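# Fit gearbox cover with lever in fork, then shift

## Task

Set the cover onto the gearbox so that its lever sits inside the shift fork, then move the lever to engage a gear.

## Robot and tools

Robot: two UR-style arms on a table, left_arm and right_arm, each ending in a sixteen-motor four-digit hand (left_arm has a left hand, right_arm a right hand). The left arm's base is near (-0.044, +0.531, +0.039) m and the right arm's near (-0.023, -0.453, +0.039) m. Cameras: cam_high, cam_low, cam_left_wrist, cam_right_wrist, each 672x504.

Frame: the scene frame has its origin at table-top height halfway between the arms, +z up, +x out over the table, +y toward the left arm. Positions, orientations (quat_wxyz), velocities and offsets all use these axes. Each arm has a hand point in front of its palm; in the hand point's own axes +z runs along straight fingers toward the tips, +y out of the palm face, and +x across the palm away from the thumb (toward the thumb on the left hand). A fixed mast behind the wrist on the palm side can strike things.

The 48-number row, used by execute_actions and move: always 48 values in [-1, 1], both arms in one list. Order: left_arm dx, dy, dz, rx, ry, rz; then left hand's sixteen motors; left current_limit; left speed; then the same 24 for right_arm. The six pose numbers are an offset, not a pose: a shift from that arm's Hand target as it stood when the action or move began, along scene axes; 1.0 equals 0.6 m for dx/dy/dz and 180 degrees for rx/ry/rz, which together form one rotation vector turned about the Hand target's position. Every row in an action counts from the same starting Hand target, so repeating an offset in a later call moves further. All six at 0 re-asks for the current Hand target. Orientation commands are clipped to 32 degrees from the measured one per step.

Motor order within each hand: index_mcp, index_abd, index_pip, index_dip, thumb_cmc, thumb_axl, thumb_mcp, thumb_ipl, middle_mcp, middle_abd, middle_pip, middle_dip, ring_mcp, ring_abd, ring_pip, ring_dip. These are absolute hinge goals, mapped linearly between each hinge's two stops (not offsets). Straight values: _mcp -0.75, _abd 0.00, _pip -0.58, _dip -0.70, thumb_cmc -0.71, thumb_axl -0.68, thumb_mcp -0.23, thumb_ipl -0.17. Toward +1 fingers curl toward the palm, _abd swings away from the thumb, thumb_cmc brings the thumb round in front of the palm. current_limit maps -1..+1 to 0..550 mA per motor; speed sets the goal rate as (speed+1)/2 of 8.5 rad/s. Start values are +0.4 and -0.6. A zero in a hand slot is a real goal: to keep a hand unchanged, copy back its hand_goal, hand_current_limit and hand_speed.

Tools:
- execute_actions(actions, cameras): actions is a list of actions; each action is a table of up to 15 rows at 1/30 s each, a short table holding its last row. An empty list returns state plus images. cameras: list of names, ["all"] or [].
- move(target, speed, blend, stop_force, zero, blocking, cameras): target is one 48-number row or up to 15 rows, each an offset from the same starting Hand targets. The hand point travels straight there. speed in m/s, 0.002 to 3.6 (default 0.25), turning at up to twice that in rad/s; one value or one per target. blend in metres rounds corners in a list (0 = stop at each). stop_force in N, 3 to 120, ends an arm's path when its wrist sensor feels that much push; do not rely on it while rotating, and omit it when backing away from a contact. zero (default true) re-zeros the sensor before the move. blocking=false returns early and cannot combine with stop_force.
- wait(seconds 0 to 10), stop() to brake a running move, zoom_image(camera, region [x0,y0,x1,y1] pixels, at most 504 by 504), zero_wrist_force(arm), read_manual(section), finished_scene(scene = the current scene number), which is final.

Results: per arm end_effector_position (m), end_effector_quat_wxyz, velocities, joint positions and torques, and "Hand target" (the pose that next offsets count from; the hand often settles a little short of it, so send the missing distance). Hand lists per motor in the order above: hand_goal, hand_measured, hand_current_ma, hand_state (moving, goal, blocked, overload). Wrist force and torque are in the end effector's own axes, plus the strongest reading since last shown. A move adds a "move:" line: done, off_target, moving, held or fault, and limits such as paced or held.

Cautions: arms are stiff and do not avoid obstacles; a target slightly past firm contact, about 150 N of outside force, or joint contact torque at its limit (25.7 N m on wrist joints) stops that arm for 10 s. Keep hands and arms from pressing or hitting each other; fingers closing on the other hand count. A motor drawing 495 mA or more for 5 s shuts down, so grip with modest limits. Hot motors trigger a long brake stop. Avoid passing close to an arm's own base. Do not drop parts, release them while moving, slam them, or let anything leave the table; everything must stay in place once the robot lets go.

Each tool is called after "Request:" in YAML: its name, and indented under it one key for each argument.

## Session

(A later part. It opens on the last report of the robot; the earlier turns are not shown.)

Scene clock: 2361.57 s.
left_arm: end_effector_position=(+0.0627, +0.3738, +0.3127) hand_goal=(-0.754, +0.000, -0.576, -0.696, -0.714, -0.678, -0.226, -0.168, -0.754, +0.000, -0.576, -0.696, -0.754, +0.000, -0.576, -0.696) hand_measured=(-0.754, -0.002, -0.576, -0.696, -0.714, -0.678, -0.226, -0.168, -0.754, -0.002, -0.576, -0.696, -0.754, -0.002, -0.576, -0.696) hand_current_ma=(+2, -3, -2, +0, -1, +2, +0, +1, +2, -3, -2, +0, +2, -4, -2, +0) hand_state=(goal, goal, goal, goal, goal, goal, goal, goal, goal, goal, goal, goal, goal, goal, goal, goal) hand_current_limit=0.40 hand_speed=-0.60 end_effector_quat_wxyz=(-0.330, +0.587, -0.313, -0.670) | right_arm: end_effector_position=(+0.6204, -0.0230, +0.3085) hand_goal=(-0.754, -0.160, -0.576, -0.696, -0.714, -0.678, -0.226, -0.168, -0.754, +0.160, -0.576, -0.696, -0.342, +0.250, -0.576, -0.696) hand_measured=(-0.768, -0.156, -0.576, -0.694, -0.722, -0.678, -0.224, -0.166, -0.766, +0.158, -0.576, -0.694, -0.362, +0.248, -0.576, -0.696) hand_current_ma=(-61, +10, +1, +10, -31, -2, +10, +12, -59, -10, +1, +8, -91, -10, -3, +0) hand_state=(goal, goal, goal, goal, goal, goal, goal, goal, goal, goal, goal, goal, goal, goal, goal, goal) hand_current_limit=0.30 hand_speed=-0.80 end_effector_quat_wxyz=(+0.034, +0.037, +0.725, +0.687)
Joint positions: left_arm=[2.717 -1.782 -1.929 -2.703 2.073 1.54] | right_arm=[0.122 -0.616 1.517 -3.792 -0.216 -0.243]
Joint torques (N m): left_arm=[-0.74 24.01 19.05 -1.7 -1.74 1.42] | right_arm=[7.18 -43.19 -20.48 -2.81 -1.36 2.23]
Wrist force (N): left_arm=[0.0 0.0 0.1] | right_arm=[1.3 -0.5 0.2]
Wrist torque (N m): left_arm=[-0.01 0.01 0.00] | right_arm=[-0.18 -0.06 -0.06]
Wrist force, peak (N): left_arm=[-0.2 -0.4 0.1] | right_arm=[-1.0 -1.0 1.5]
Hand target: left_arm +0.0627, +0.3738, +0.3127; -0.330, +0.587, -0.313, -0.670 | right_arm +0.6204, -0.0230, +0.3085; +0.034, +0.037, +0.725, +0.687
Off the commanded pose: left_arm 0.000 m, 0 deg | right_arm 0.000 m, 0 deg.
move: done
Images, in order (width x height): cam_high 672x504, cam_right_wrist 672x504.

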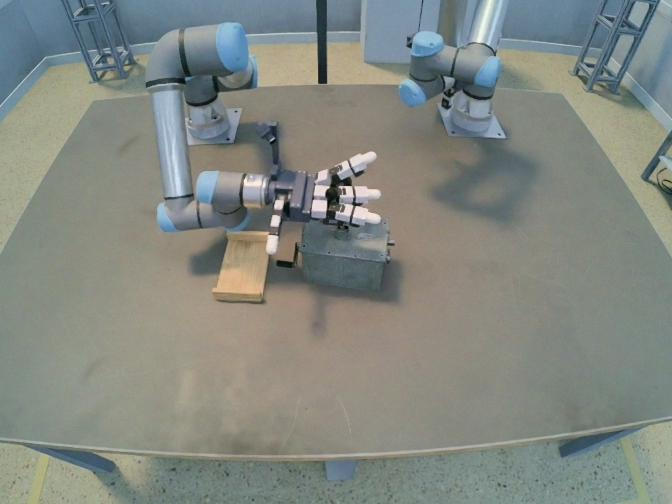

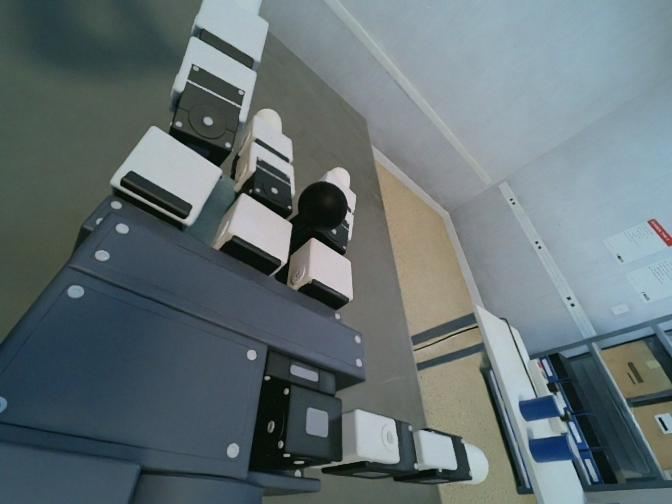

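Request:
move:
  target: [0,0,0,0,0,0,-0.754,0,-0.576,-0.696,-0.714,-0.678,-0.226,-0.168,-0.754,0,-0.576,-0.696,-0.754,0,-0.576,-0.696,0.4,-0.6,-0.025,-0.2484,0.0135,0,0,0,-0.754,-0.16,-0.576,-0.696,-0.714,-0.678,-0.226,-0.168,-0.754,0.16,-0.576,-0.696,-0.342,0.25,-0.576,-0.696,0.3,-0.8]
  speed: 0.03
  stop_force: 4
  cameras: ["cam_low", "cam_high"]

Request:
zoom_image:
  camera: "cam_high"
  region: [280, 190, 410, 300]

Request:
zoom_image:
  camera: "cam_low"
  region: [330, 160, 480, 300]

Scene clock: 2388.93 s.
left_arm: end_effector_position=(+0.0627, +0.3738, +0.3127) hand_goal=(-0.754, +0.000, -0.576, -0.696, -0.714, -0.678, -0.226, -0.168, -0.754, +0.000, -0.576, -0.696, -0.754, +0.000, -0.576, -0.696) hand_measured=(-0.754, -0.002, -0.576, -0.696, -0.714, -0.678, -0.226, -0.168, -0.754, -0.002, -0.576, -0.696, -0.754, -0.002, -0.576, -0.696) hand_current_ma=(+2, -3, -2, +0, -1, +2, +0, +1, +2, -3, -2, +0, +2, -4, -2, +0) hand_state=(goal, goal, goal, goal, goal, goal, goal, goal, goal, goal, goal, goal, goal, goal, goal, goal) hand_current_limit=0.40 hand_speed=-0.60 end_effector_quat_wxyz=(-0.330, +0.587, -0.313, -0.670) | right_arm: end_effector_position=(+0.6054, -0.1718, +0.3167) hand_goal=(-0.754, -0.160, -0.576, -0.696, -0.714, -0.678, -0.226, -0.168, -0.754, +0.160, -0.576, -0.696, -0.342, +0.250, -0.576, -0.696) hand_measured=(-0.768, -0.158, -0.576, -0.694, -0.722, -0.678, -0.224, -0.166, -0.766, +0.158, -0.576, -0.694, -0.362, +0.248, -0.576, -0.696) hand_current_ma=(-61, +10, +1, +10, -31, -2, +10, +12, -59, -10, +1, +8, -91, -10, -3, +0) hand_state=(goal, goal, goal, goal, goal, goal, goal, goal, goal, goal, goal, goal, goal, goal, goal, goal) hand_current_limit=0.30 hand_speed=-0.80 end_effector_quat_wxyz=(+0.036, +0.039, +0.726, +0.686) end_effector_velocity=(+0.000, -0.001, +0.000) end_effector_angular_velocity=(+0.003, -0.001, +0.011)
Joint positions: left_arm=[2.717 -1.782 -1.929 -2.703 2.073 1.54] | right_arm=[-0.13 -1.071 1.847 -1.765 -0.067 -2.152]
Joint velocities: left_arm=[within noise] | right_arm=[-0.001 -0.002 -0.045 0.219 -0.004 -0.172]
Joint torques (N m): left_arm=[-0.76 24.07 18.19 -1.95 -1.83 1.68] | right_arm=[-5.78 -49.07 -25.53 1.16 -0.13 -3]
Wrist force (N): left_arm=[0.1 -0.2 0.0] | right_arm=[1.3 -0.2 0.0]
Wrist torque (N m): left_arm=[-0.03 0.00 0.01] | right_arm=[-0.11 -0.07 0.06]
Wrist force, peak (N): left_arm=[-0.5 0.2 0.3] | right_arm=[1.7 -0.5 -0.1]
Hand target: left_arm +0.0627, +0.3738, +0.3127; -0.330, +0.587, -0.313, -0.670 | right_arm +0.6054, -0.1720, +0.3166; +0.034, +0.037, +0.725, +0.687
Off the commanded pose: left_arm 0.000 m, 0 deg | right_arm 0.000 m, 0 deg.
move: moving (right_arm; no rest 5 s after the path's end)
Images, in order (width x height): cam_high 672x504, cam_low 672x504.

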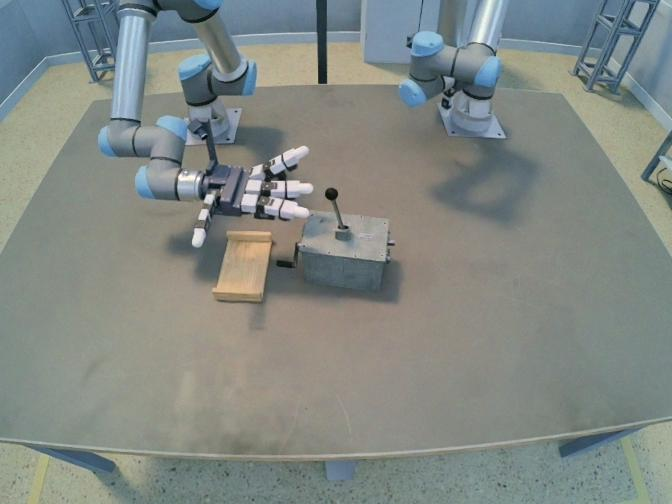

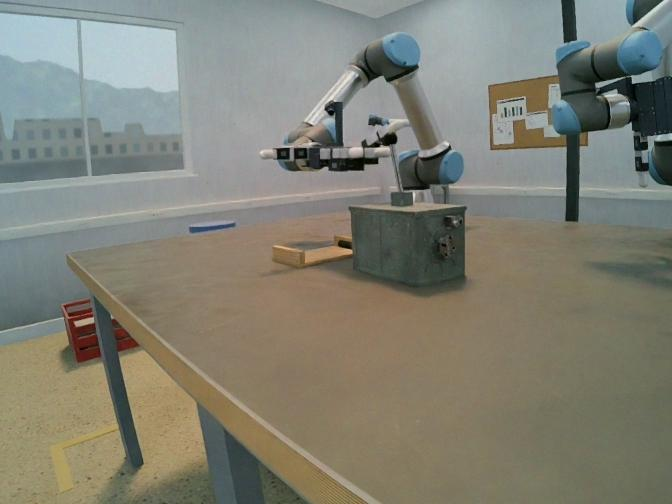

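Scaled by 3.877.

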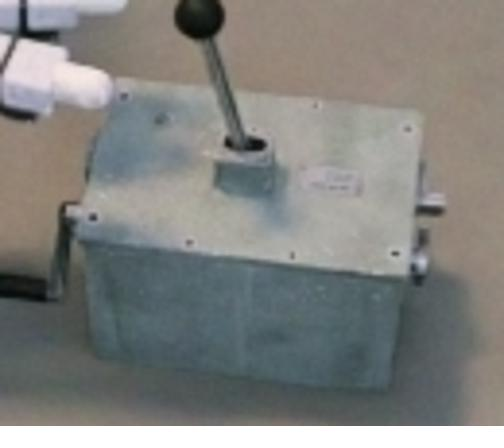

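Scaled by 3.360.

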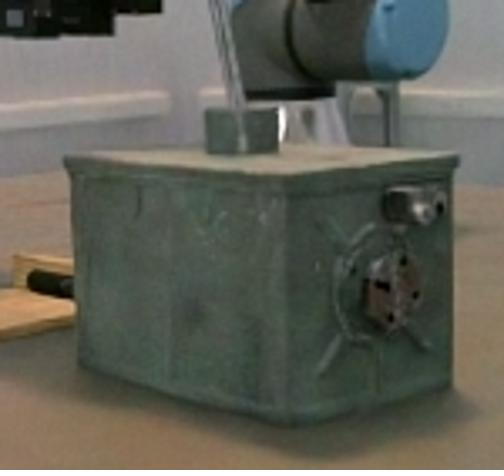

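Request:
finished_scene:
  scene: 1

The scene is finished: the task was done.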